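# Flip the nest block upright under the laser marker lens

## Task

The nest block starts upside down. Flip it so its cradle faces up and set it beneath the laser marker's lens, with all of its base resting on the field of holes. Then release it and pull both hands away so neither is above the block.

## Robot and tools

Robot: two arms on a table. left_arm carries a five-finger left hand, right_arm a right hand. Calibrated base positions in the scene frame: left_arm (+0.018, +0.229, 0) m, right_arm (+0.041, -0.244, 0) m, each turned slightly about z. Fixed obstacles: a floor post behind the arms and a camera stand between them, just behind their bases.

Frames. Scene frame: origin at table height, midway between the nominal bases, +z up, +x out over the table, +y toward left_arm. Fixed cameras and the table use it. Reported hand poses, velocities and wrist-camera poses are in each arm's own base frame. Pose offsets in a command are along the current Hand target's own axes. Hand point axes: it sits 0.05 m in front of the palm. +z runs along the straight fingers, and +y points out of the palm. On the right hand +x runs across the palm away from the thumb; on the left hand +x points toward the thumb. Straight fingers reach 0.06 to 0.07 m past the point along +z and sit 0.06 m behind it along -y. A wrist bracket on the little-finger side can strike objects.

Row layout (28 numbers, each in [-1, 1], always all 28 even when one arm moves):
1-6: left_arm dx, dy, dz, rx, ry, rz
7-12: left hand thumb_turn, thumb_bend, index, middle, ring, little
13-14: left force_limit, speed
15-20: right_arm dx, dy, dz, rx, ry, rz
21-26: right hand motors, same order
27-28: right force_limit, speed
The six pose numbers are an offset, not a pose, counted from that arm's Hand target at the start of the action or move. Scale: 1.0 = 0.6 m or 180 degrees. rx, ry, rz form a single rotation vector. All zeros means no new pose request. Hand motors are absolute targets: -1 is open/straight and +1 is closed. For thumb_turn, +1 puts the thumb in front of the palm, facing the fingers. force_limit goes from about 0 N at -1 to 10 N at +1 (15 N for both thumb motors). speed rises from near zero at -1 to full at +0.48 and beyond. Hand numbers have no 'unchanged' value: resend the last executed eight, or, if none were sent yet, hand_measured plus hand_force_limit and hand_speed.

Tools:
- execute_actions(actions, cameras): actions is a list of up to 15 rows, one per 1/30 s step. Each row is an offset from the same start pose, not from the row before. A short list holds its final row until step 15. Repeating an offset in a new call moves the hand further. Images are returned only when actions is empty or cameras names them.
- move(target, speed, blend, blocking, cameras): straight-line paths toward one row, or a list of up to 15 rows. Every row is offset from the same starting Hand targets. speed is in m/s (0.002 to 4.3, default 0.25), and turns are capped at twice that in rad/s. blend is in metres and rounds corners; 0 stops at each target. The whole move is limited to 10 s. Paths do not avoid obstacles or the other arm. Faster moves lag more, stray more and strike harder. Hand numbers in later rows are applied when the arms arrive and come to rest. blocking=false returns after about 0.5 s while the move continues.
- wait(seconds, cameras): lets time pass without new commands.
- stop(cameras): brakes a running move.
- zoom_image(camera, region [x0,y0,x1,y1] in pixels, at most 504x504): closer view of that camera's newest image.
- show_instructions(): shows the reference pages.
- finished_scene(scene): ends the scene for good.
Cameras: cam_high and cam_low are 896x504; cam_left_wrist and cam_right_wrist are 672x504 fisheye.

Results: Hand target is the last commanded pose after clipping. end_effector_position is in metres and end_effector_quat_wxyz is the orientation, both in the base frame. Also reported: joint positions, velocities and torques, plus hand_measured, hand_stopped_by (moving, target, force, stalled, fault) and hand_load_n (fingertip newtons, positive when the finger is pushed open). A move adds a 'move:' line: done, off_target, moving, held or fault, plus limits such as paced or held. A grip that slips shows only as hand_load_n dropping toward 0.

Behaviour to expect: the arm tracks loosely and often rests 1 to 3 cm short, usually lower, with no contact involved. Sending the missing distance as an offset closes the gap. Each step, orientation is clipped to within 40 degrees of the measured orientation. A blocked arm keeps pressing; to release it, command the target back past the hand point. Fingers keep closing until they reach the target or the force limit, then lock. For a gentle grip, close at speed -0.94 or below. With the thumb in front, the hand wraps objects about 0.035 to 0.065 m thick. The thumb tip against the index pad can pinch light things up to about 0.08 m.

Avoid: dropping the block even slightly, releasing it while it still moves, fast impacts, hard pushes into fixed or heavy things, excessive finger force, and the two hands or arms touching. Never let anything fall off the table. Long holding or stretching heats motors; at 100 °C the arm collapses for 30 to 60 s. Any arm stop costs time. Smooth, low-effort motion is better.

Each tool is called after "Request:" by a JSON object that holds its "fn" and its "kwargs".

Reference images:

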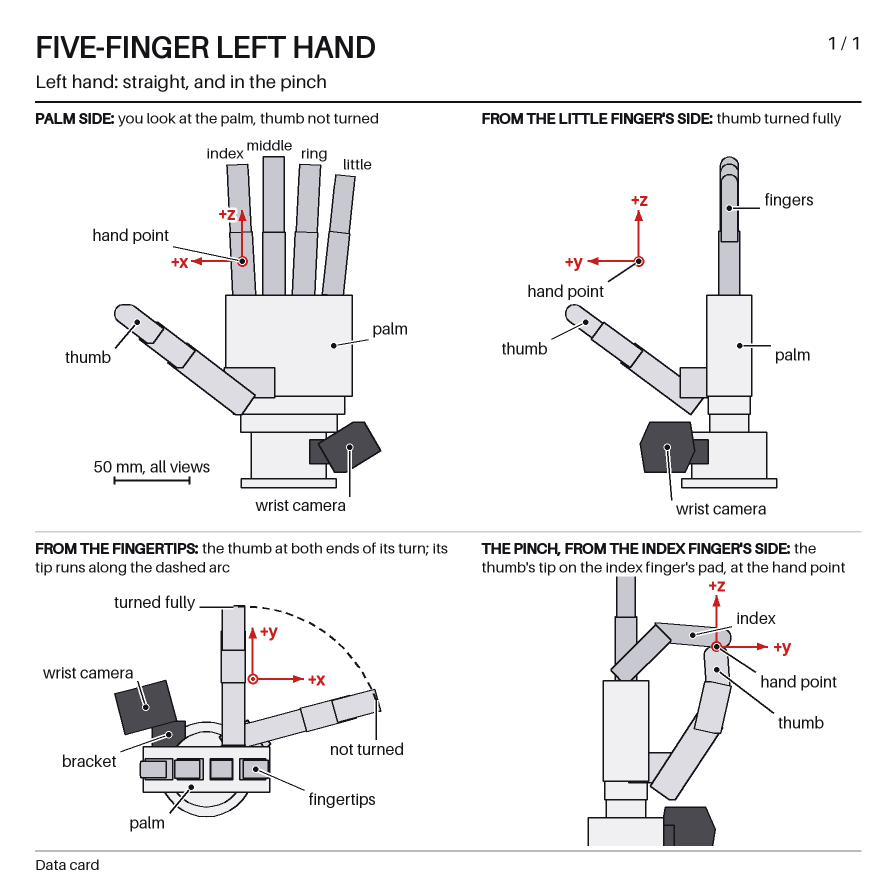

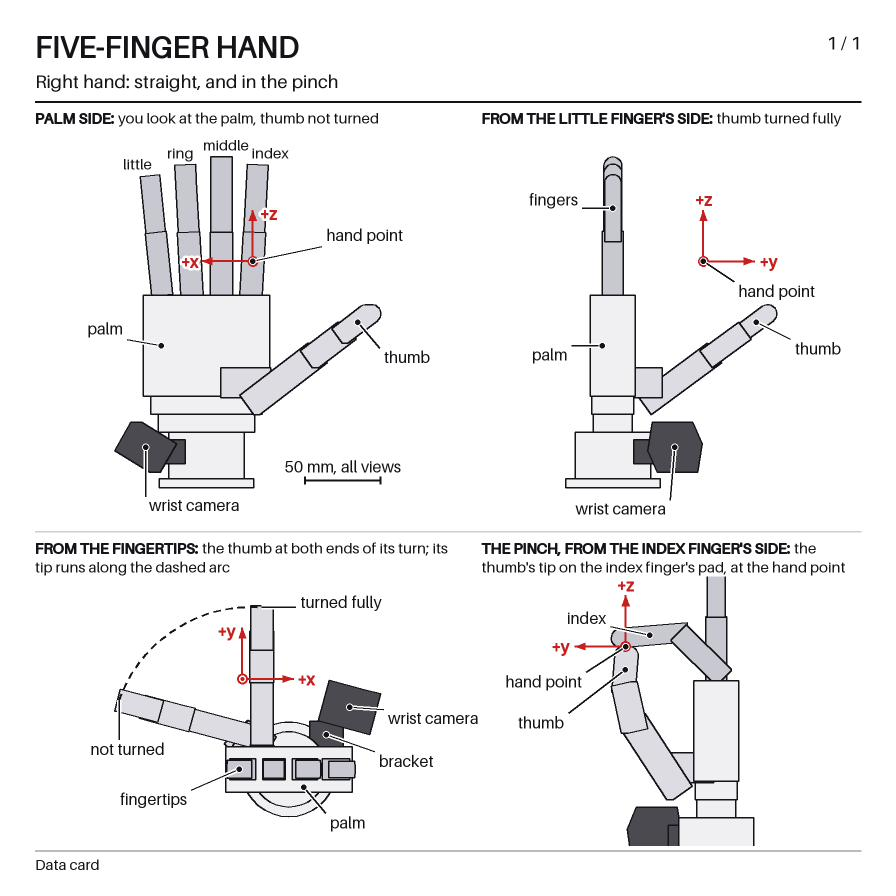

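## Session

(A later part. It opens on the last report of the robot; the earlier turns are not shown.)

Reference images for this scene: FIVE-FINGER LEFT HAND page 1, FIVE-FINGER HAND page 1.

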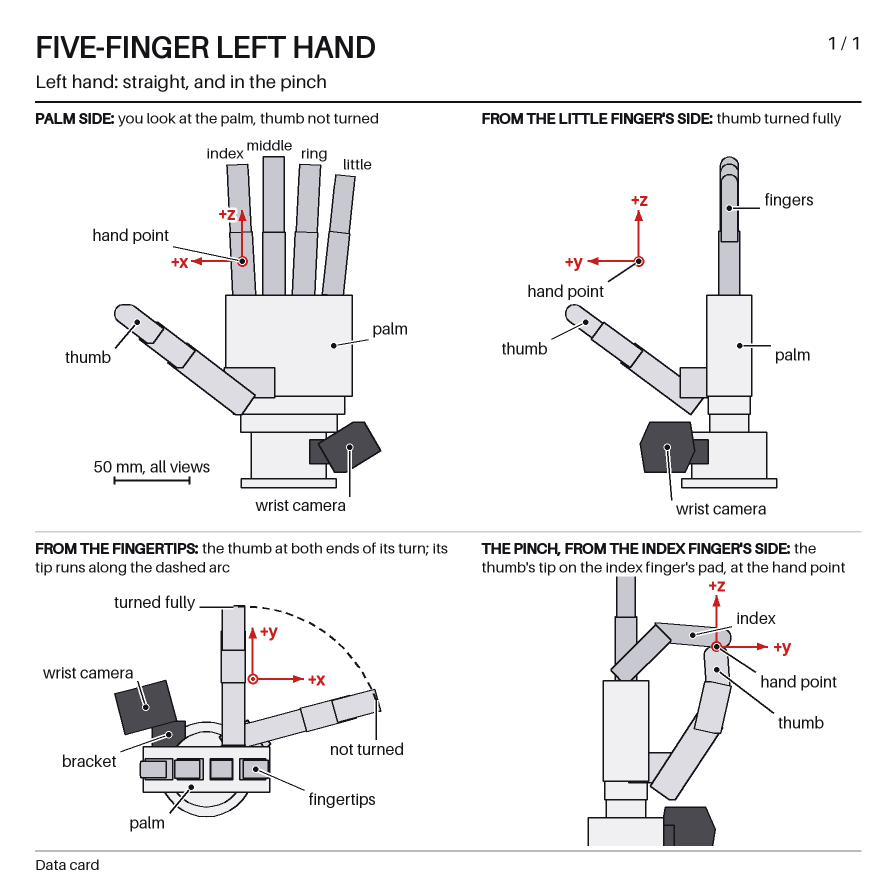

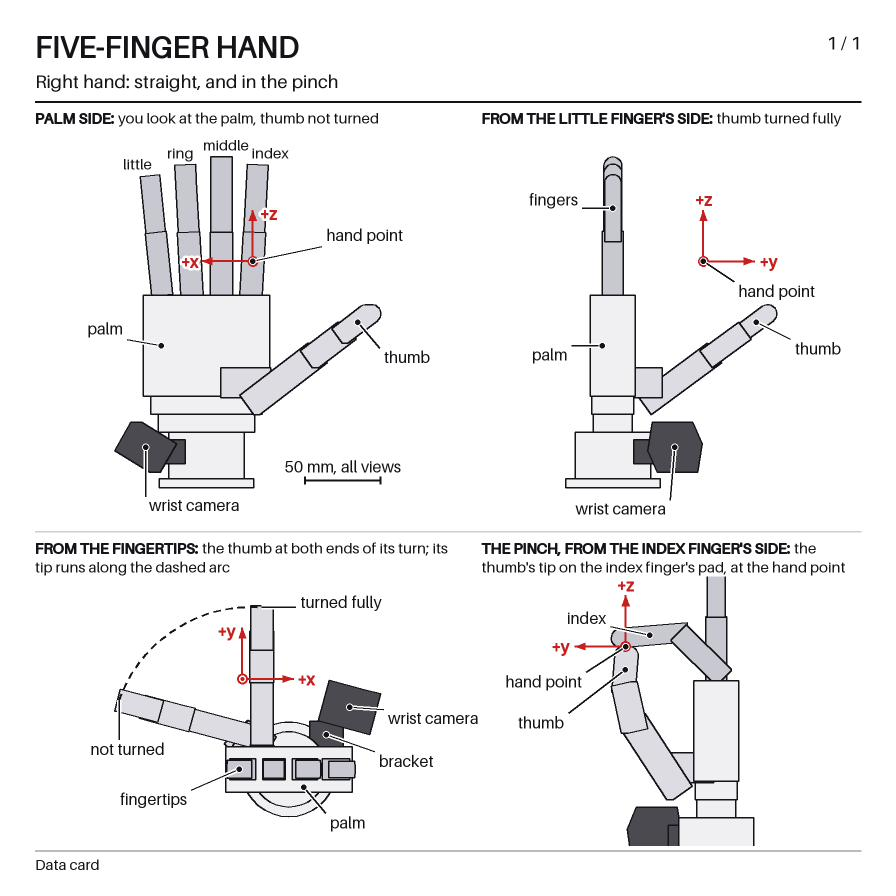

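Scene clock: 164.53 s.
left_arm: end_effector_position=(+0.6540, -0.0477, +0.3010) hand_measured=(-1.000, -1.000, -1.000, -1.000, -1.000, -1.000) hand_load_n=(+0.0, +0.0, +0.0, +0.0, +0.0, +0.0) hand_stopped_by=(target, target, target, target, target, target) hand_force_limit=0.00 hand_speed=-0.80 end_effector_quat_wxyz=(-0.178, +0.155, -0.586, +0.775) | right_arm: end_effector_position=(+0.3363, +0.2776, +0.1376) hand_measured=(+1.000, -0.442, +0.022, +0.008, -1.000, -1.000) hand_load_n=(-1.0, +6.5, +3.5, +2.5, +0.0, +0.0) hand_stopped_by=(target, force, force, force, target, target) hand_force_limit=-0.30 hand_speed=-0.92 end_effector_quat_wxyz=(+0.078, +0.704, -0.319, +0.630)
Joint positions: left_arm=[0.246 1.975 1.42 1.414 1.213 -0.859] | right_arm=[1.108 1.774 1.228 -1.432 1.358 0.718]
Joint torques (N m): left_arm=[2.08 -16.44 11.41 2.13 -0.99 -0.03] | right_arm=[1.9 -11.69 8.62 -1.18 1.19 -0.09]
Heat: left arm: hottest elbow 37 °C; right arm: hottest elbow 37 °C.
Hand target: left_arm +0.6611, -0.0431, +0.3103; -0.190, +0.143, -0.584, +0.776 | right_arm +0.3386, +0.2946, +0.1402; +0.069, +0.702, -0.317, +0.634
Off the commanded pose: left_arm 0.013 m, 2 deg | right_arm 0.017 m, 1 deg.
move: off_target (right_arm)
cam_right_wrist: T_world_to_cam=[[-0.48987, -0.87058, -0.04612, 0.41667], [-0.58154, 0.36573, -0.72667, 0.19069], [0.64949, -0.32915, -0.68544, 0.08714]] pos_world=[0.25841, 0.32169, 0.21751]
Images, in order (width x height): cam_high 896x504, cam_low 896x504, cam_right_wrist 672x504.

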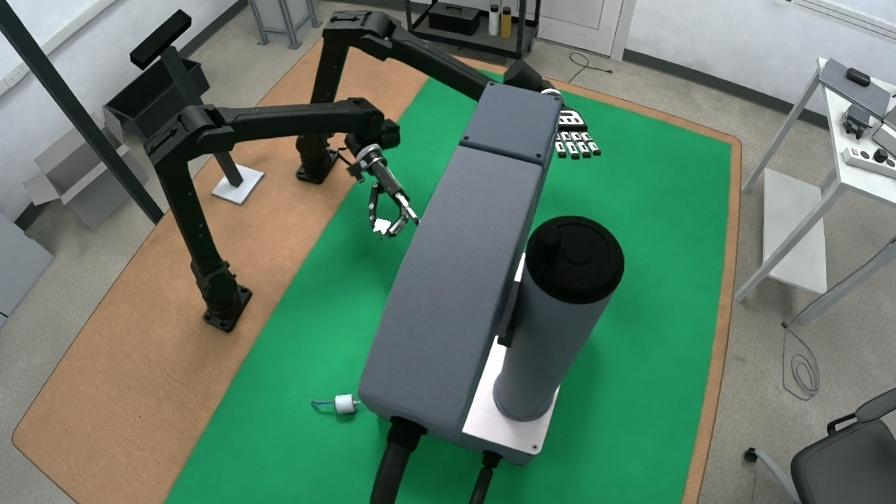

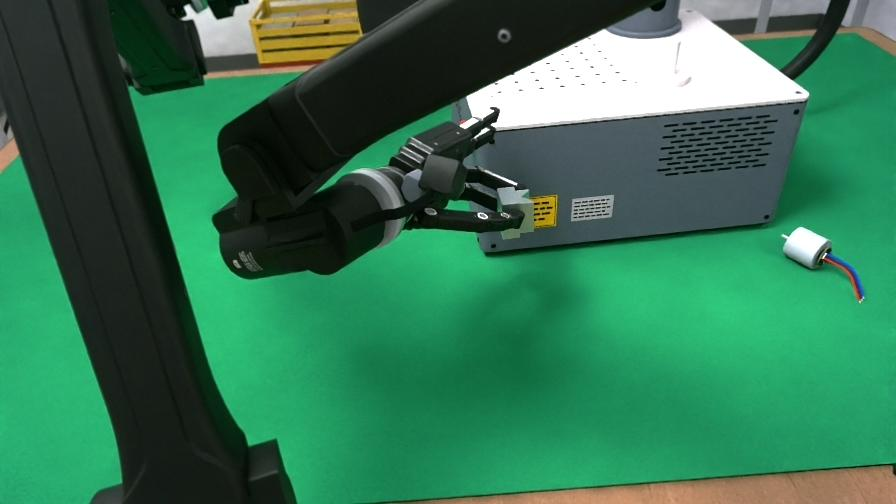

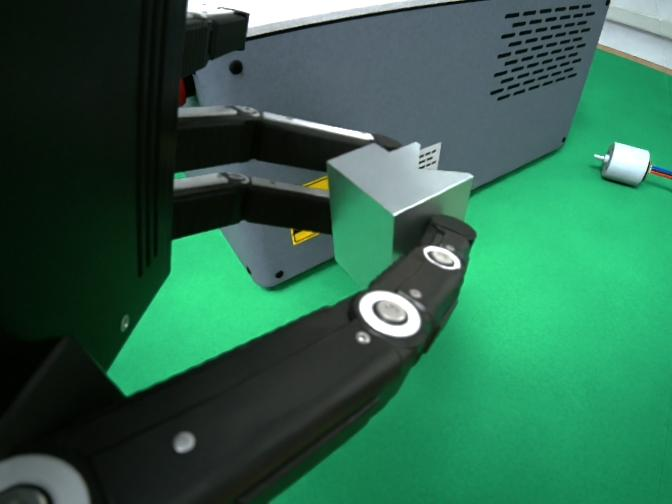

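Request:
{"fn": "move", "kwargs": {"target": [0,0,0,0,0,0,-1,-1,-1,-1,-1,-1,0,-0.8,-0.1636,0.0532,0.0327,0,0,0,1,0.1,0.1,0.1,-1,-1,-0.3,-0.92], "speed": 0.1, "cameras": ["cam_right_wrist","cam_low","cam_high"]}}

Scene clock: 169.60 s.
left_arm: end_effector_position=(+0.6540, -0.0477, +0.3010) hand_measured=(-1.000, -1.000, -1.000, -1.000, -1.000, -1.000) hand_load_n=(-0.5, +0.5, +0.0, +0.0, +0.0, +0.0) hand_stopped_by=(target, target, target, target, target, target) hand_force_limit=0.00 hand_speed=-0.80 end_effector_quat_wxyz=(-0.178, +0.155, -0.586, +0.775) | right_arm: end_effector_position=(+0.3436, +0.2924, +0.0428) hand_measured=(+1.000, -0.442, +0.022, +0.008, -1.000, -1.000) hand_load_n=(-1.0, +6.5, +3.5, +2.5, +0.0, +0.0) hand_stopped_by=(target, force, force, force, target, target) hand_force_limit=-0.30 hand_speed=-0.92 end_effector_quat_wxyz=(+0.068, +0.699, -0.329, +0.631)
Joint positions: left_arm=[0.246 1.975 1.42 1.414 1.213 -0.859] | right_arm=[1.108 1.954 1.204 -1.224 1.359 0.743]
Joint torques (N m): left_arm=[2.2 -17.2 11.44 2.17 -1 -0.09] | right_arm=[1.96 -13.51 4.46 -0.32 1.18 -0.17]
Heat: left arm: hottest elbow 38 °C; right arm: hottest elbow 37 °C.
Hand target: left_arm +0.6611, -0.0431, +0.3103; -0.190, +0.143, -0.584, +0.776 | right_arm +0.3386, +0.2948, +0.0351; +0.069, +0.702, -0.317, +0.634
Off the commanded pose: left_arm 0.013 m, 2 deg | right_arm 0.009 m, 1 deg.
move: done
cam_right_wrist: T_world_to_cam=[[-0.49282, -0.86693, -0.07459, 0.4299], [-0.56882, 0.38585, -0.72633, 0.1104], [0.65846, -0.31552, -0.68328, 0.01513]] pos_world=[0.2647, 0.33487, 0.1226]
Images, in order (width x height): cam_high 896x504, cam_low 896x504, cam_right_wrist 672x504.

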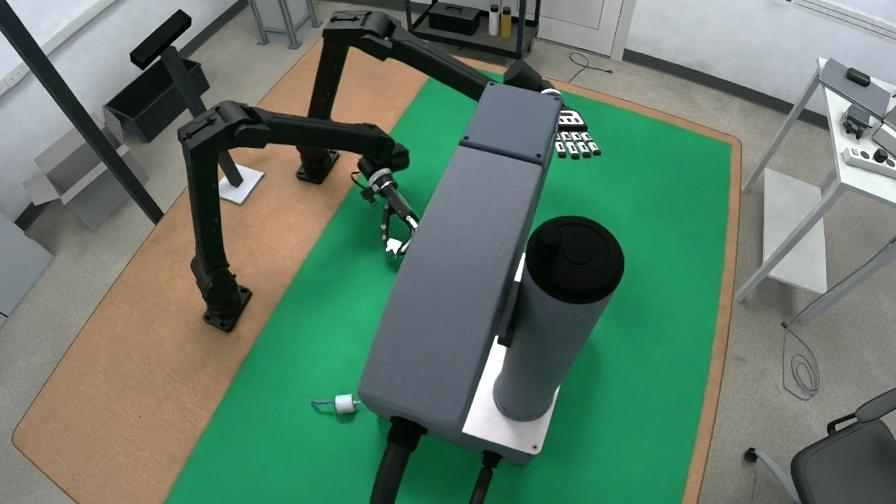

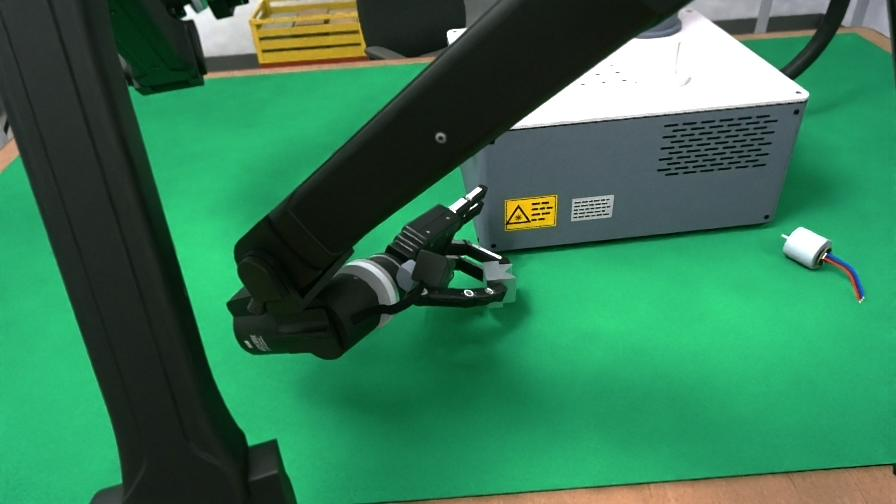

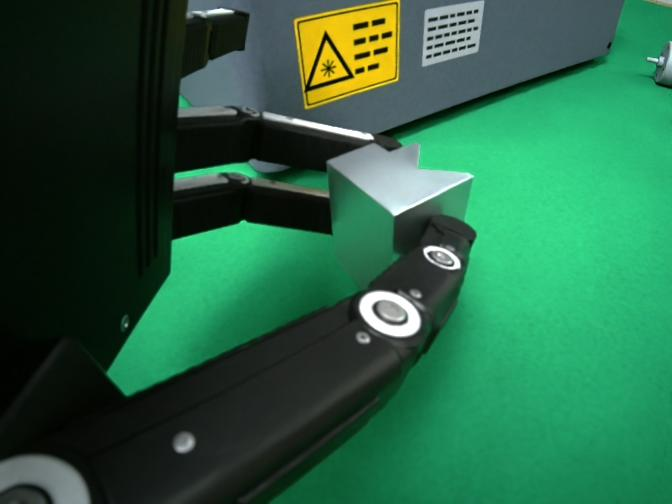

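Request:
{"fn": "move", "kwargs": {"target": [0,0,0,0,0,0,-1,-1,-1,-1,-1,-1,0,-0.8,-0.028,0.0091,0.0056,0,0,0,1,0.1,0.1,0.1,-1,-1,-0.3,-0.92], "speed": 0.05, "cameras": ["cam_low"]}}

Request:
{"fn": "zoom_image", "kwargs": {"camera": "cam_low", "region": [420, 170, 580, 350]}}

Scene clock: 171.73 s.
left_arm: end_effector_position=(+0.6540, -0.0477, +0.3010) hand_measured=(-1.000, -1.000, -1.000, -1.000, -1.000, -1.000) hand_load_n=(+0.0, +0.0, +0.0, +0.0, +0.0, +0.0) hand_stopped_by=(target, target, target, target, target, target) hand_force_limit=0.00 hand_speed=-0.80 end_effector_quat_wxyz=(-0.178, +0.155, -0.586, +0.775) | right_arm: end_effector_position=(+0.3440, +0.2932, +0.0261) hand_measured=(+1.000, -0.442, +0.022, +0.008, -1.000, -1.000) hand_load_n=(-1.0, +6.5, +3.5, +2.5, +0.0, +0.0) hand_stopped_by=(target, force, force, force, target, target) hand_force_limit=-0.30 hand_speed=-0.92 end_effector_quat_wxyz=(+0.067, +0.699, -0.329, +0.632)
Joint positions: left_arm=[0.246 1.975 1.42 1.414 1.213 -0.859] | right_arm=[1.108 1.984 1.199 -1.184 1.359 0.743]
Joint torques (N m): left_arm=[1.85 -16.91 11.36 1.98 -1 -0.05] | right_arm=[1.9 -13.57 4.27 -0.36 1.17 -0.17]
Heat: left arm: hottest elbow 38 °C; right arm: hottest elbow 37 °C.
Hand target: left_arm +0.6611, -0.0431, +0.3103; -0.190, +0.143, -0.584, +0.776 | right_arm +0.3385, +0.2947, +0.0171; +0.069, +0.702, -0.317, +0.634
Off the commanded pose: left_arm 0.013 m, 2 deg | right_arm 0.011 m, 2 deg.
move: off_target (right_arm)

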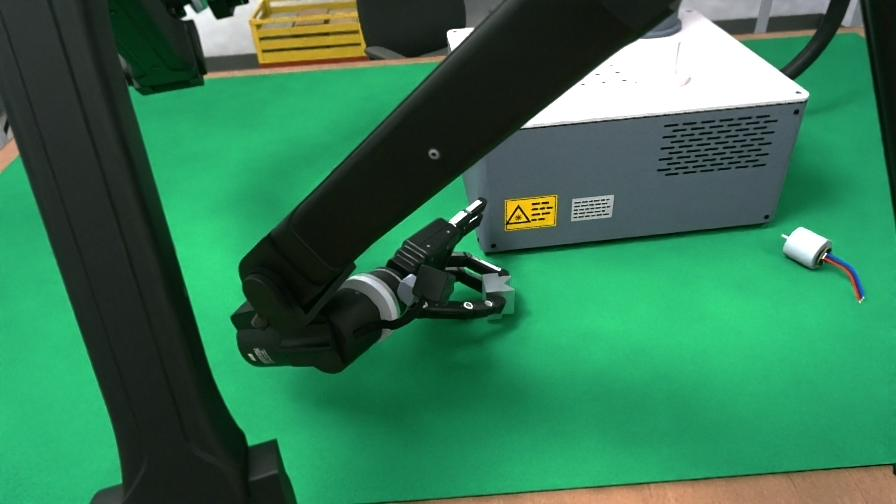

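Scaled by 2.800 from the camera's image (finer frame: 1280x720).

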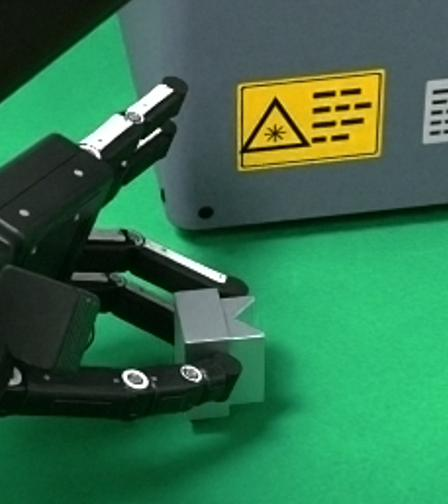

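Request:
{"fn": "move", "kwargs": {"target": [0,0,0,0,0,0,-1,-1,-1,-1,-1,-1,0,-0.8,-0.0132,0.0043,0.0027,0,0,0,1,0.1,0.1,0.1,-1,-1,-0.3,-0.92], "speed": 0.04, "cameras": ["cam_low"]}}

Request:
{"fn": "zoom_image", "kwargs": {"camera": "cam_low", "region": [470, 250, 540, 340]}}

Scene clock: 174.30 s.
left_arm: end_effector_position=(+0.6540, -0.0477, +0.3010) hand_measured=(-1.000, -1.000, -1.000, -1.000, -1.000, -1.000) hand_load_n=(-0.5, +0.0, +0.0, +0.0, +0.0, +0.0) hand_stopped_by=(target, target, target, target, target, target) hand_force_limit=0.00 hand_speed=-0.80 end_effector_quat_wxyz=(-0.178, +0.155, -0.586, +0.775) | right_arm: end_effector_position=(+0.3447, +0.2944, +0.0188) hand_measured=(+1.000, -0.442, +0.022, +0.008, -1.000, -1.000) hand_load_n=(-1.0, +6.5, +3.5, +2.5, +0.0, +0.0) hand_stopped_by=(target, force, force, force, target, target) hand_force_limit=-0.30 hand_speed=-0.92 end_effector_quat_wxyz=(+0.065, +0.698, -0.331, +0.632)
Joint positions: left_arm=[0.246 1.975 1.42 1.414 1.213 -0.859] | right_arm=[1.108 1.999 1.199 -1.165 1.359 0.743]
Joint torques (N m): left_arm=[1.85 -16.56 11.4 1.99 -0.99 -0.07] | right_arm=[1.9 -13.45 4.03 -0.28 1.17 -0.18]
Heat: left arm: hottest elbow 38 °C; right arm: hottest elbow 37 °C.
Hand target: left_arm +0.6611, -0.0431, +0.3103; -0.190, +0.143, -0.584, +0.776 | right_arm +0.3386, +0.2948, +0.0086; +0.069, +0.702, -0.317, +0.634
Off the commanded pose: left_arm 0.013 m, 2 deg | right_arm 0.012 m, 2 deg.
move: off_target (right_arm)

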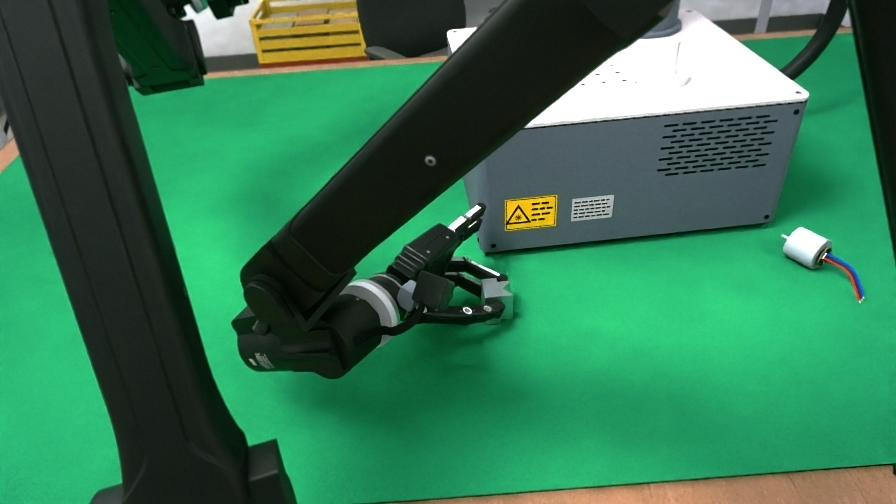

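Scaled by 5.600 from the camera's image (finer frame: 1280x720).

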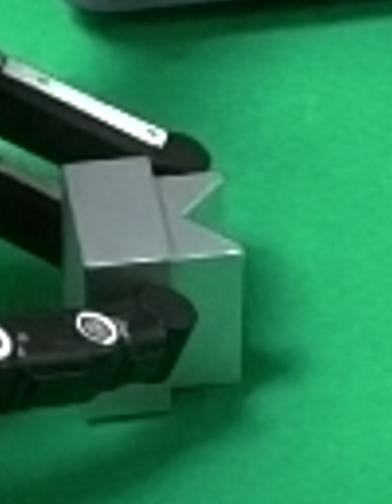

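Request:
{"fn": "move", "kwargs": {"target": [0,0,0,0,0,0,-1,-1,-1,-1,-1,-1,0,-0.8,-0.0058,0.0019,0.0012,0,0,0,1,0.1,0.1,0.1,-1,-1,-0.3,-0.92], "speed": 0.03, "cameras": ["cam_low"]}}

Request:
{"fn": "zoom_image", "kwargs": {"camera": "cam_low", "region": [470, 250, 540, 340]}}

Scene clock: 176.37 s.
left_arm: end_effector_position=(+0.6540, -0.0477, +0.3010) hand_measured=(-1.000, -1.000, -1.000, -1.000, -1.000, -1.000) hand_load_n=(+0.0, +0.0, +0.0, +0.0, +0.0, +0.0) hand_stopped_by=(target, target, target, target, target, target) hand_force_limit=0.00 hand_speed=-0.80 end_effector_quat_wxyz=(-0.178, +0.155, -0.586, +0.775) | right_arm: end_effector_position=(+0.3451, +0.2950, +0.0167) hand_measured=(+1.000, -0.442, +0.022, +0.008, -1.000, -1.000) hand_load_n=(-1.5, +6.5, +3.0, +2.5, +0.0, +0.0) hand_stopped_by=(target, force, force, force, target, target) hand_force_limit=-0.30 hand_speed=-0.92 end_effector_quat_wxyz=(+0.064, +0.698, -0.331, +0.632)
Joint positions: left_arm=[0.246 1.975 1.42 1.414 1.213 -0.859] | right_arm=[1.108 2.003 1.199 -1.158 1.36 0.743]
Joint torques (N m): left_arm=[1.85 -16.79 11.29 2.19 -0.96 -0.08] | right_arm=[1.96 -13.27 3.95 -0.31 1.13 -0.18]
Heat: left arm: hottest elbow 38 °C; right arm: hottest elbow 37 °C.
Hand target: left_arm +0.6611, -0.0431, +0.3103; -0.190, +0.143, -0.584, +0.776 | right_arm +0.3386, +0.2947, +0.0049; +0.069, +0.702, -0.317, +0.634
Off the commanded pose: left_arm 0.013 m, 2 deg | right_arm 0.013 m, 2 deg.
move: off_target (right_arm)

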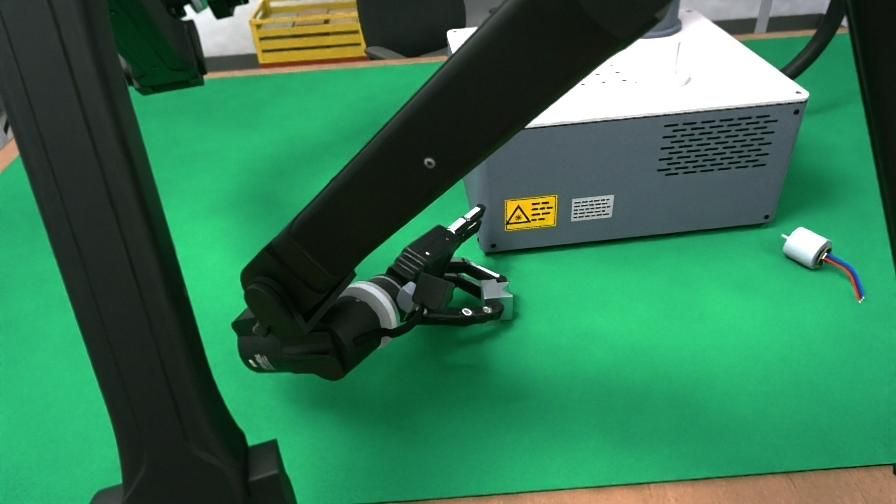

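Scaled by 5.600 from the camera's image (finer frame: 1280x720).

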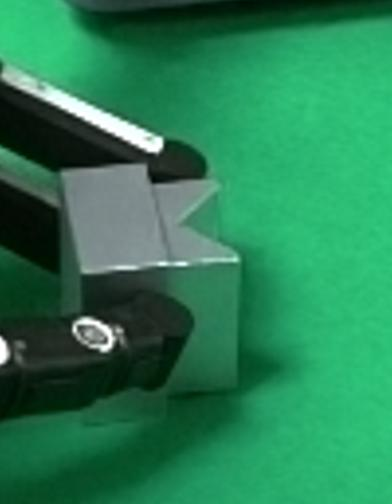

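Request:
{"fn": "move", "kwargs": {"target": [0,0,0,0,0,0,-1,-1,-1,-1,-1,-1,0,-0.8,-0.0058,0.0019,0.0012,0,0,0,1,0.1,0.1,0.1,-1,-1,-0.3,-0.92], "speed": 0.03, "cameras": ["cam_low","cam_right_wrist"]}}

Request:
{"fn": "zoom_image", "kwargs": {"camera": "cam_low", "region": [470, 250, 540, 340]}}

Scene clock: 177.60 s.
left_arm: end_effector_position=(+0.6540, -0.0477, +0.3010) hand_measured=(-1.000, -1.000, -1.000, -1.000, -1.000, -1.000) hand_load_n=(+0.0, -0.5, +0.0, +0.0, +0.0, +0.0) hand_stopped_by=(target, target, target, target, target, target) hand_force_limit=0.00 hand_speed=-0.80 end_effector_quat_wxyz=(-0.178, +0.155, -0.586, +0.775) | right_arm: end_effector_position=(+0.3454, +0.2952, +0.0160) hand_measured=(+1.000, -0.442, +0.022, +0.008, -1.000, -1.000) hand_load_n=(-2.0, +6.5, +2.5, +3.0, +0.0, -0.5) hand_stopped_by=(target, force, force, force, target, target) hand_force_limit=-0.30 hand_speed=-0.92 end_effector_quat_wxyz=(+0.063, +0.697, -0.331, +0.633)
Joint positions: left_arm=[0.246 1.975 1.42 1.414 1.213 -0.859] | right_arm=[1.108 2.005 1.199 -1.155 1.362 0.743]
Joint torques (N m): left_arm=[1.26 -16.91 11.45 2.13 -1 -0.06] | right_arm=[1.9 -12.92 3.89 -0.08 1.05 -0.17]
Heat: left arm: hottest elbow 38 °C; right arm: hottest elbow 37 °C.
Hand target: left_arm +0.6611, -0.0431, +0.3103; -0.190, +0.143, -0.584, +0.776 | right_arm +0.3386, +0.2946, +0.0011; +0.069, +0.702, -0.317, +0.634
Off the commanded pose: left_arm 0.013 m, 2 deg | right_arm 0.016 m, 2 deg.
move: off_target (right_arm)
cam_right_wrist: T_world_to_cam=[[-0.49107, -0.86681, -0.0865, 0.43077], [-0.56345, 0.39179, -0.72734, 0.0873], [0.66436, -0.30844, -0.6808, -0.00761]] pos_world=[0.26578, 0.33685, 0.09558]

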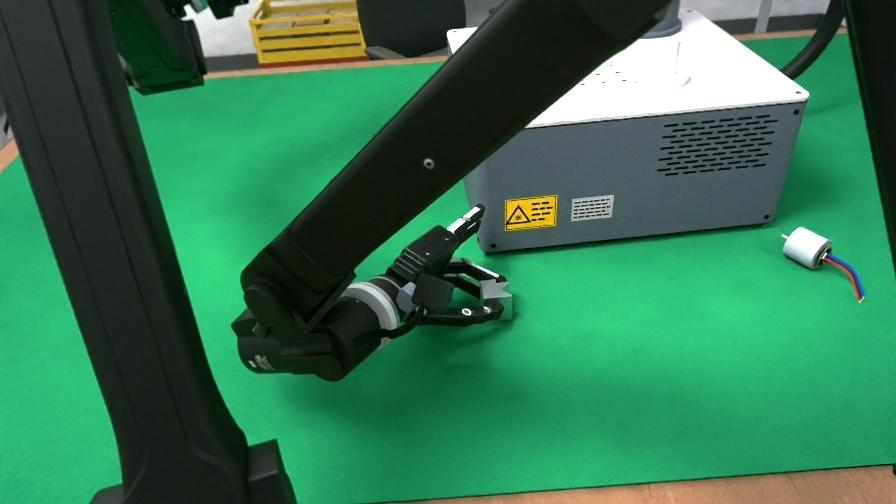

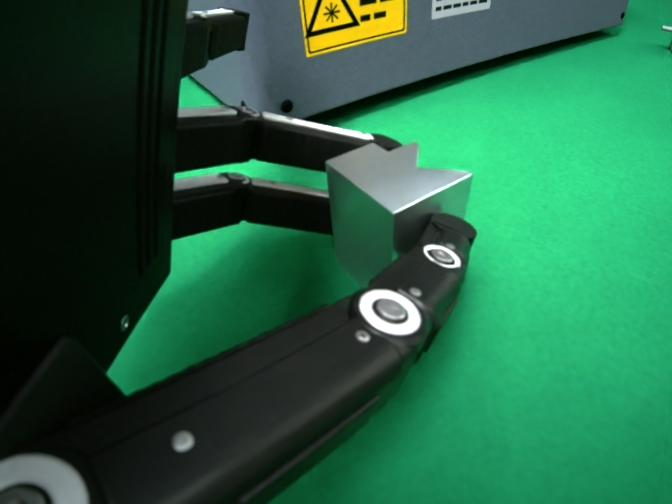

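Scaled by 5.600 from the camera's image (finer frame: 1280x720).

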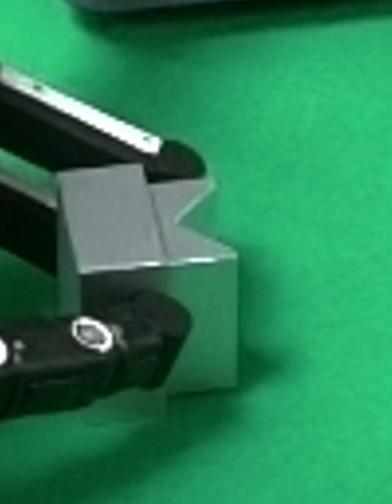

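Request:
{"fn": "move", "kwargs": {"target": [[0,0,0,0,0,0,-1,-1,-1,-1,-1,-1,0,-0.8,0.0078,-0.0025,-0.0016,0,0,0,1,0.1,0.1,0.1,-1,-1,-0.3,-0.92]], "speed": 0.03, "cameras": []}}

Request:
{"fn": "move", "kwargs": {"target": [0,0,0,0,0,0,-1,-1,-1,-1,-1,-1,0,-0.8,0,0,0,0,0,0,1,-0.6,-0.15,-0.15,-1,-1,-0.3,-0.9], "cameras": ["cam_low","cam_right_wrist"]}}

Request:
{"fn": "zoom_image", "kwargs": {"camera": "cam_low", "region": [470, 250, 540, 340]}}

Scene clock: 180.43 s.
left_arm: end_effector_position=(+0.6540, -0.0477, +0.3010) hand_measured=(-1.000, -1.000, -1.000, -1.000, -1.000, -1.000) hand_load_n=(-0.5, +0.0, +0.0, +0.0, +0.0, +0.0) hand_stopped_by=(target, target, target, target, target, target) hand_force_limit=0.00 hand_speed=-0.80 end_effector_quat_wxyz=(-0.178, +0.155, -0.586, +0.775) | right_arm: end_effector_position=(+0.3454, +0.2952, +0.0161) hand_measured=(+1.000, -0.442, +0.022, +0.008, -1.000, -1.000) hand_load_n=(-2.0, +6.5, +2.5, +2.5, +0.0, +0.0) hand_stopped_by=(target, force, force, force, target, target) hand_force_limit=-0.30 hand_speed=-0.92 end_effector_quat_wxyz=(+0.063, +0.697, -0.331, +0.633)
Joint positions: left_arm=[0.246 1.975 1.42 1.414 1.213 -0.859] | right_arm=[1.108 2.005 1.199 -1.155 1.362 0.742]
Joint torques (N m): left_arm=[2.14 -16.97 11.33 2.1 -0.95 -0.08] | right_arm=[1.85 -13.74 3.92 -0.47 1.05 -0.19]
Heat: left arm: hottest elbow 38 °C; right arm: hottest elbow 37 °C.
Hand target: left_arm +0.6611, -0.0431, +0.3103; -0.190, +0.143, -0.584, +0.776 | right_arm +0.3386, +0.2946, +0.0061; +0.069, +0.702, -0.317, +0.634
Off the commanded pose: left_arm 0.013 m, 2 deg | right_arm 0.012 m, 2 deg.
move: off_target (right_arm)

Scene clock: 181.80 s.
left_arm: end_effector_position=(+0.6540, -0.0477, +0.3010) hand_measured=(-1.000, -1.000, -1.000, -1.000, -1.000, -1.000) hand_load_n=(+0.0, +0.0, +0.0, +0.0, +0.0, +0.0) hand_stopped_by=(target, target, target, target, target, target) hand_force_limit=0.00 hand_speed=-0.80 end_effector_quat_wxyz=(-0.178, +0.155, -0.586, +0.775) | right_arm: end_effector_position=(+0.3454, +0.2952, +0.0161) hand_measured=(+1.000, -0.600, -0.150, -0.150, -1.000, -1.000) hand_load_n=(+0.5, +0.0, +0.0, +0.0, +0.0, +0.0) hand_stopped_by=(target, target, target, target, target, target) hand_force_limit=-0.30 hand_speed=-0.90 end_effector_quat_wxyz=(+0.063, +0.697, -0.331, +0.633)
Joint positions: left_arm=[0.246 1.975 1.42 1.414 1.213 -0.859] | right_arm=[1.108 2.005 1.199 -1.155 1.362 0.742]
Joint torques (N m): left_arm=[1.55 -17.2 11.44 2.29 -1.02 -0.06] | right_arm=[1.79 -13.57 3.95 -0.51 1.05 -0.19]
Heat: left arm: hottest elbow 38 °C; right arm: hottest elbow 37 °C.
Hand target: left_arm +0.6611, -0.0431, +0.3103; -0.190, +0.143, -0.584, +0.776 | right_arm +0.3386, +0.2946, +0.0061; +0.069, +0.702, -0.317, +0.634
Off the commanded pose: left_arm 0.013 m, 2 deg | right_arm 0.012 m, 2 deg.
move: done
cam_right_wrist: T_world_to_cam=[[-0.49093, -0.86697, -0.08577, 0.43072], [-0.56378, 0.39121, -0.7274, 0.08759], [0.66418, -0.30874, -0.68084, -0.00745]] pos_world=[0.26578, 0.33685, 0.09558]

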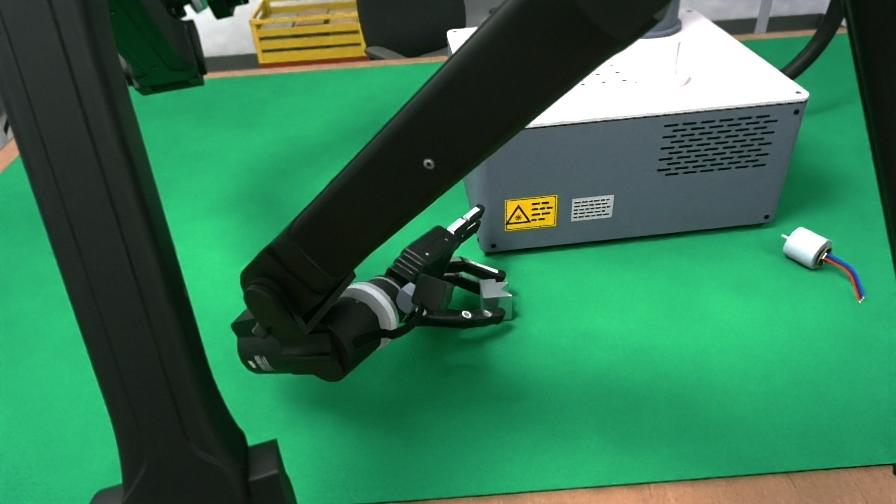

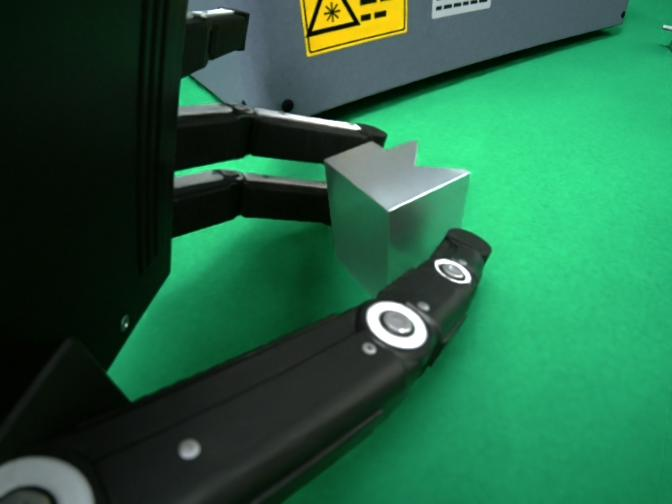

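Scaled by 5.600 from the camera's image (finer frame: 1280x720).

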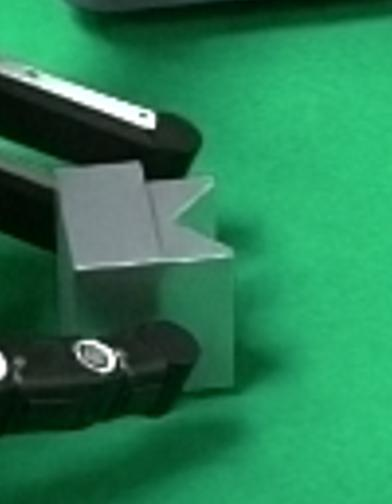

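Request:
{"fn": "move", "kwargs": {"target": [0,0,0,0,0,0,-1,-1,-1,-1,-1,-1,0,-0.8,0,0,0,0,0,0,1,-1,-0.7,-0.7,-1,-1,-0.3,-0.6], "cameras": []}}

Request:
{"fn": "move", "kwargs": {"target": [0,0,0,0,0,0,-1,-1,-1,-1,-1,-1,0,-0.8,0.0458,-0.142,-0.0753,0,0,0,1,-1,-0.7,-0.7,-1,-1,-0.3,-0.6], "speed": 0.1, "cameras": ["cam_low","cam_right_wrist"]}}

Scene clock: 187.77 s.
left_arm: end_effector_position=(+0.6540, -0.0477, +0.3010) hand_measured=(-1.000, -1.000, -1.000, -1.000, -1.000, -1.000) hand_load_n=(+0.0, +0.0, +0.0, +0.0, +0.0, +0.0) hand_stopped_by=(target, target, target, target, target, target) hand_force_limit=0.00 hand_speed=-0.80 end_effector_quat_wxyz=(-0.178, +0.155, -0.586, +0.775) | right_arm: end_effector_position=(+0.3454, +0.2952, +0.0161) hand_measured=(+1.000, -1.000, -0.700, -0.700, -1.000, -1.000) hand_load_n=(+0.0, +0.0, +0.0, +0.0, -0.5, +0.0) hand_stopped_by=(target, target, target, target, target, target) hand_force_limit=-0.30 hand_speed=-0.60 end_effector_quat_wxyz=(+0.063, +0.697, -0.331, +0.633)
Joint positions: left_arm=[0.246 1.975 1.42 1.414 1.213 -0.859] | right_arm=[1.108 2.005 1.199 -1.155 1.362 0.742]
Joint torques (N m): left_arm=[1.67 -17.14 11.34 2.17 -0.95 -0.06] | right_arm=[1.85 -13.63 3.97 -0.5 1.05 -0.18]
Heat: left arm: hottest elbow 38 °C; right arm: hottest elbow 36 °C.
Hand target: left_arm +0.6611, -0.0431, +0.3103; -0.190, +0.143, -0.584, +0.776 | right_arm +0.3386, +0.2946, +0.0061; +0.069, +0.702, -0.317, +0.634
Off the commanded pose: left_arm 0.013 m, 2 deg | right_arm 0.012 m, 2 deg.
move: done

Scene clock: 189.97 s.
left_arm: end_effector_position=(+0.6540, -0.0477, +0.3010) hand_measured=(-1.000, -1.000, -1.000, -1.000, -1.000, -1.000) hand_load_n=(+0.0, +0.0, +0.0, +0.0, +0.0, +0.0) hand_stopped_by=(target, target, target, target, target, target) hand_force_limit=0.00 hand_speed=-0.80 end_effector_quat_wxyz=(-0.178, +0.155, -0.586, +0.775) | right_arm: end_effector_position=(+0.3474, +0.3602, +0.0719) hand_measured=(+1.000, -1.000, -0.700, -0.700, -1.000, -1.000) hand_load_n=(+0.5, +0.0, +0.0, +0.0, +0.0, +0.0) hand_stopped_by=(target, target, target, target, target, target) hand_force_limit=-0.30 hand_speed=-0.60 end_effector_quat_wxyz=(+0.074, +0.701, -0.318, +0.633)
Joint positions: left_arm=[0.246 1.975 1.42 1.414 1.213 -0.859] | right_arm=[1.16 2.078 1.487 -1.584 1.342 0.925]
Joint torques (N m): left_arm=[2.02 -16.79 11.47 2.18 -0.96 -0.08] | right_arm=[1.85 -15.27 7.92 -1.48 0.7 -0.04]
Heat: left arm: hottest elbow 38 °C; right arm: hottest elbow 36 °C.
Hand target: left_arm +0.6611, -0.0431, +0.3103; -0.190, +0.143, -0.584, +0.776 | right_arm +0.3457, +0.3747, +0.0662; +0.069, +0.702, -0.317, +0.634
Off the commanded pose: left_arm 0.013 m, 2 deg | right_arm 0.016 m, 1 deg.
move: off_target (right_arm)
cam_right_wrist: T_world_to_cam=[[-0.48601, -0.87238, -0.05237, 0.49079], [-0.57611, 0.36486, -0.73142, 0.11797], [0.65719, -0.32531, -0.67991, 0.05766]] pos_world=[0.2686, 0.40387, 0.15119]

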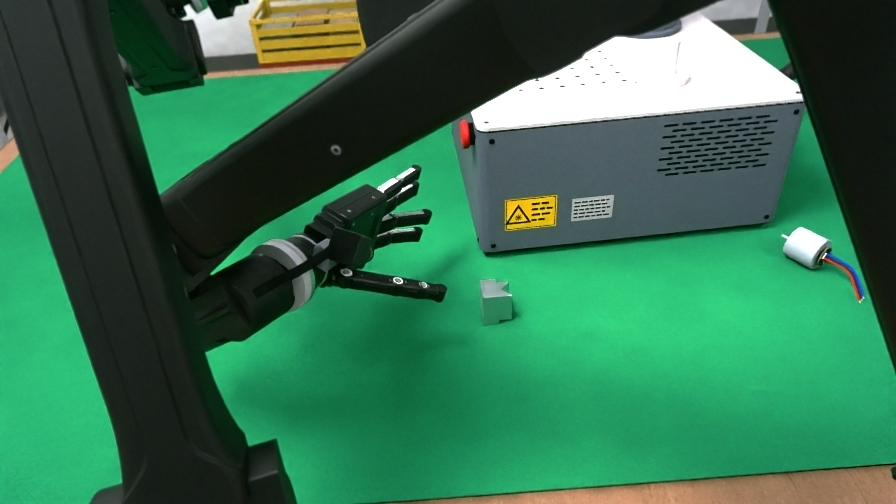

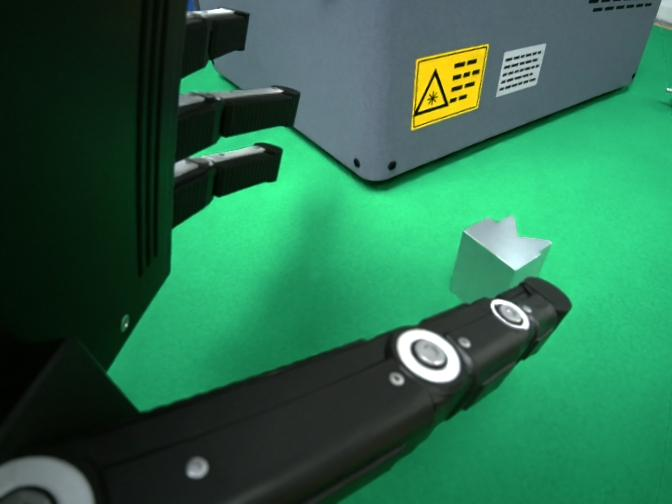

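Request:
{"fn": "zoom_image", "kwargs": {"camera": "cam_low", "region": [465, 265, 530, 335]}}

Scaled by 7.200 from the camera's image (finer frame: 1280x720).

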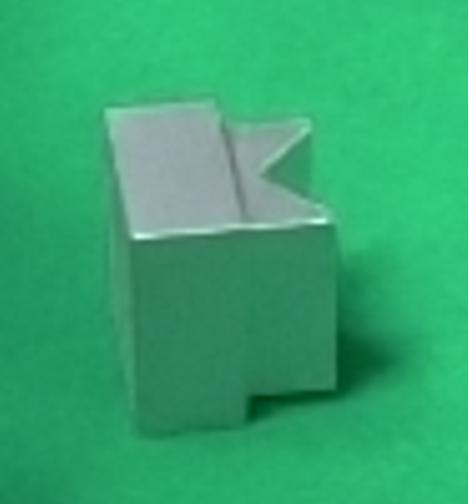

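Request:
{"fn": "move", "kwargs": {"target": [[0,0,0,0,0,0,-1,-1,-1,-1,-1,-1,0,-0.8,0.3118,-0.0835,-0.0907,0,0,0,1,-1,-0.7,-0.7,-1,-1,-0.3,-0.6],[0,0,0,0,0,0,-1,-1,-1,-1,-1,-1,0,-0.8,0.5817,0.644,0.219,0.0534,0.0352,0.3984,1,-1,-0.7,-0.7,-1,-1,-0.3,-0.6]], "speed": 0.3, "blend": 0.05, "cameras": ["cam_low","cam_high"]}}

Scene clock: 198.40 s.
left_arm: end_effector_position=(+0.6540, -0.0477, +0.3010) hand_measured=(-1.000, -1.000, -1.000, -1.000, -1.000, -1.000) hand_load_n=(+0.0, +0.0, +0.0, +0.0, +0.0, +0.0) hand_stopped_by=(target, target, target, target, target, target) hand_force_limit=0.00 hand_speed=-0.80 end_effector_quat_wxyz=(-0.178, +0.155, -0.586, +0.775) | right_arm: end_effector_position=(+0.3400, +0.3565, +0.1282) hand_measured=(+1.000, -1.000, -0.700, -0.700, -1.000, -1.000) hand_load_n=(+0.5, +0.0, +0.0, +0.0, +0.0, +0.0) hand_stopped_by=(target, target, target, target, target, target) hand_force_limit=-0.30 hand_speed=-0.60 end_effector_quat_wxyz=(+0.078, +0.710, -0.307, +0.629)
Joint positions: left_arm=[0.246 1.975 1.42 1.414 1.213 -0.859] | right_arm=[1.17 1.981 1.5 -1.667 1.334 0.876]
Joint torques (N m): left_arm=[1.9 -16.79 11.28 2.09 -0.97 -0.05] | right_arm=[0.62 -15.68 5.53 -0.83 0.85 -0.1]
Heat: left arm: hottest elbow 38 °C; right arm: hottest elbow 36 °C.
Hand target: left_arm +0.6611, -0.0431, +0.3103; -0.190, +0.143, -0.584, +0.776 | right_arm +0.3402, +0.3556, +0.1181; +0.083, +0.710, -0.306, +0.629 (not the last commanded pose)
Off the commanded pose: left_arm 0.013 m, 2 deg | right_arm 0.501 m, 74 deg.
move: held (right_arm; a check stopped the path); path passed 0 of 2 targets; limits=held
pose unreachable (right arm): on one or more control steps of this call, first in action 0 (counted from 0), this arm could not follow its commanded pose, so it was not sent that pose on those steps. It may still have moved: this result reports where it is.
cause: moving toward the commanded pose would bring a part of the arm too close to another arm (a part of this arm just beyond joint 3 (elbow) and a part of the left arm just beyond its joint 2 (shoulder), at the place that arm is still heading or pushing toward).
Images, in order (width x height): cam_high 896x504, cam_low 896x504.

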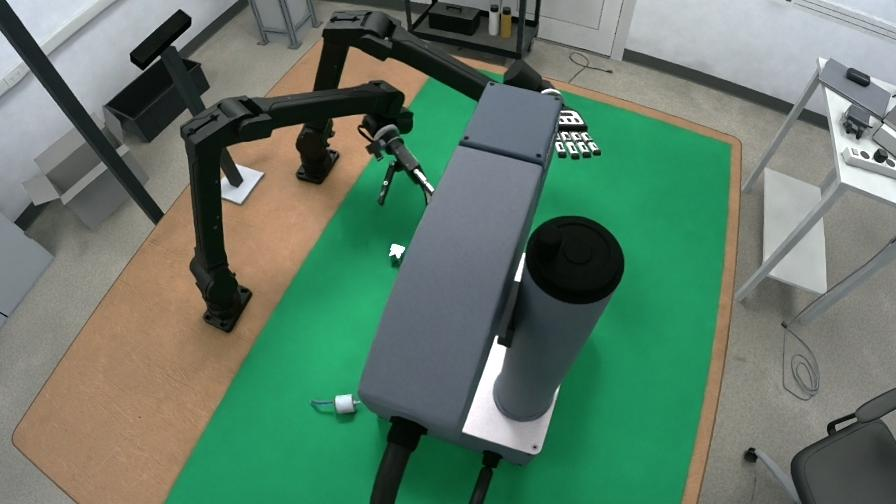

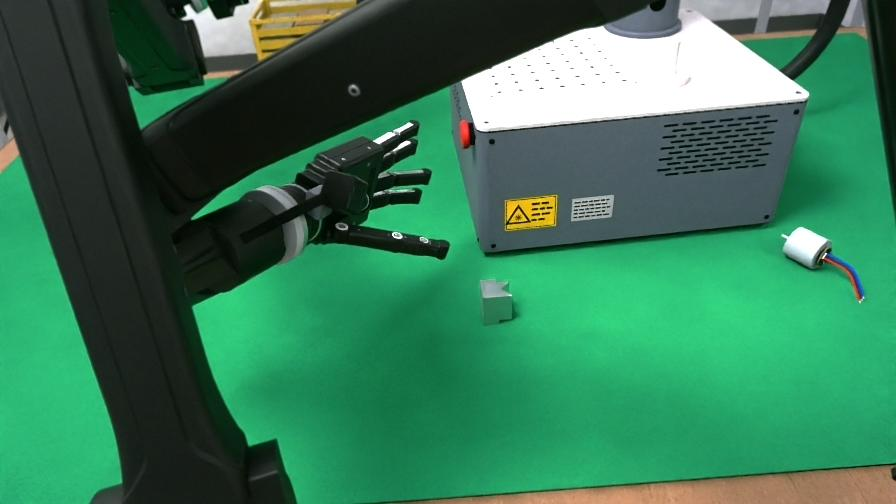

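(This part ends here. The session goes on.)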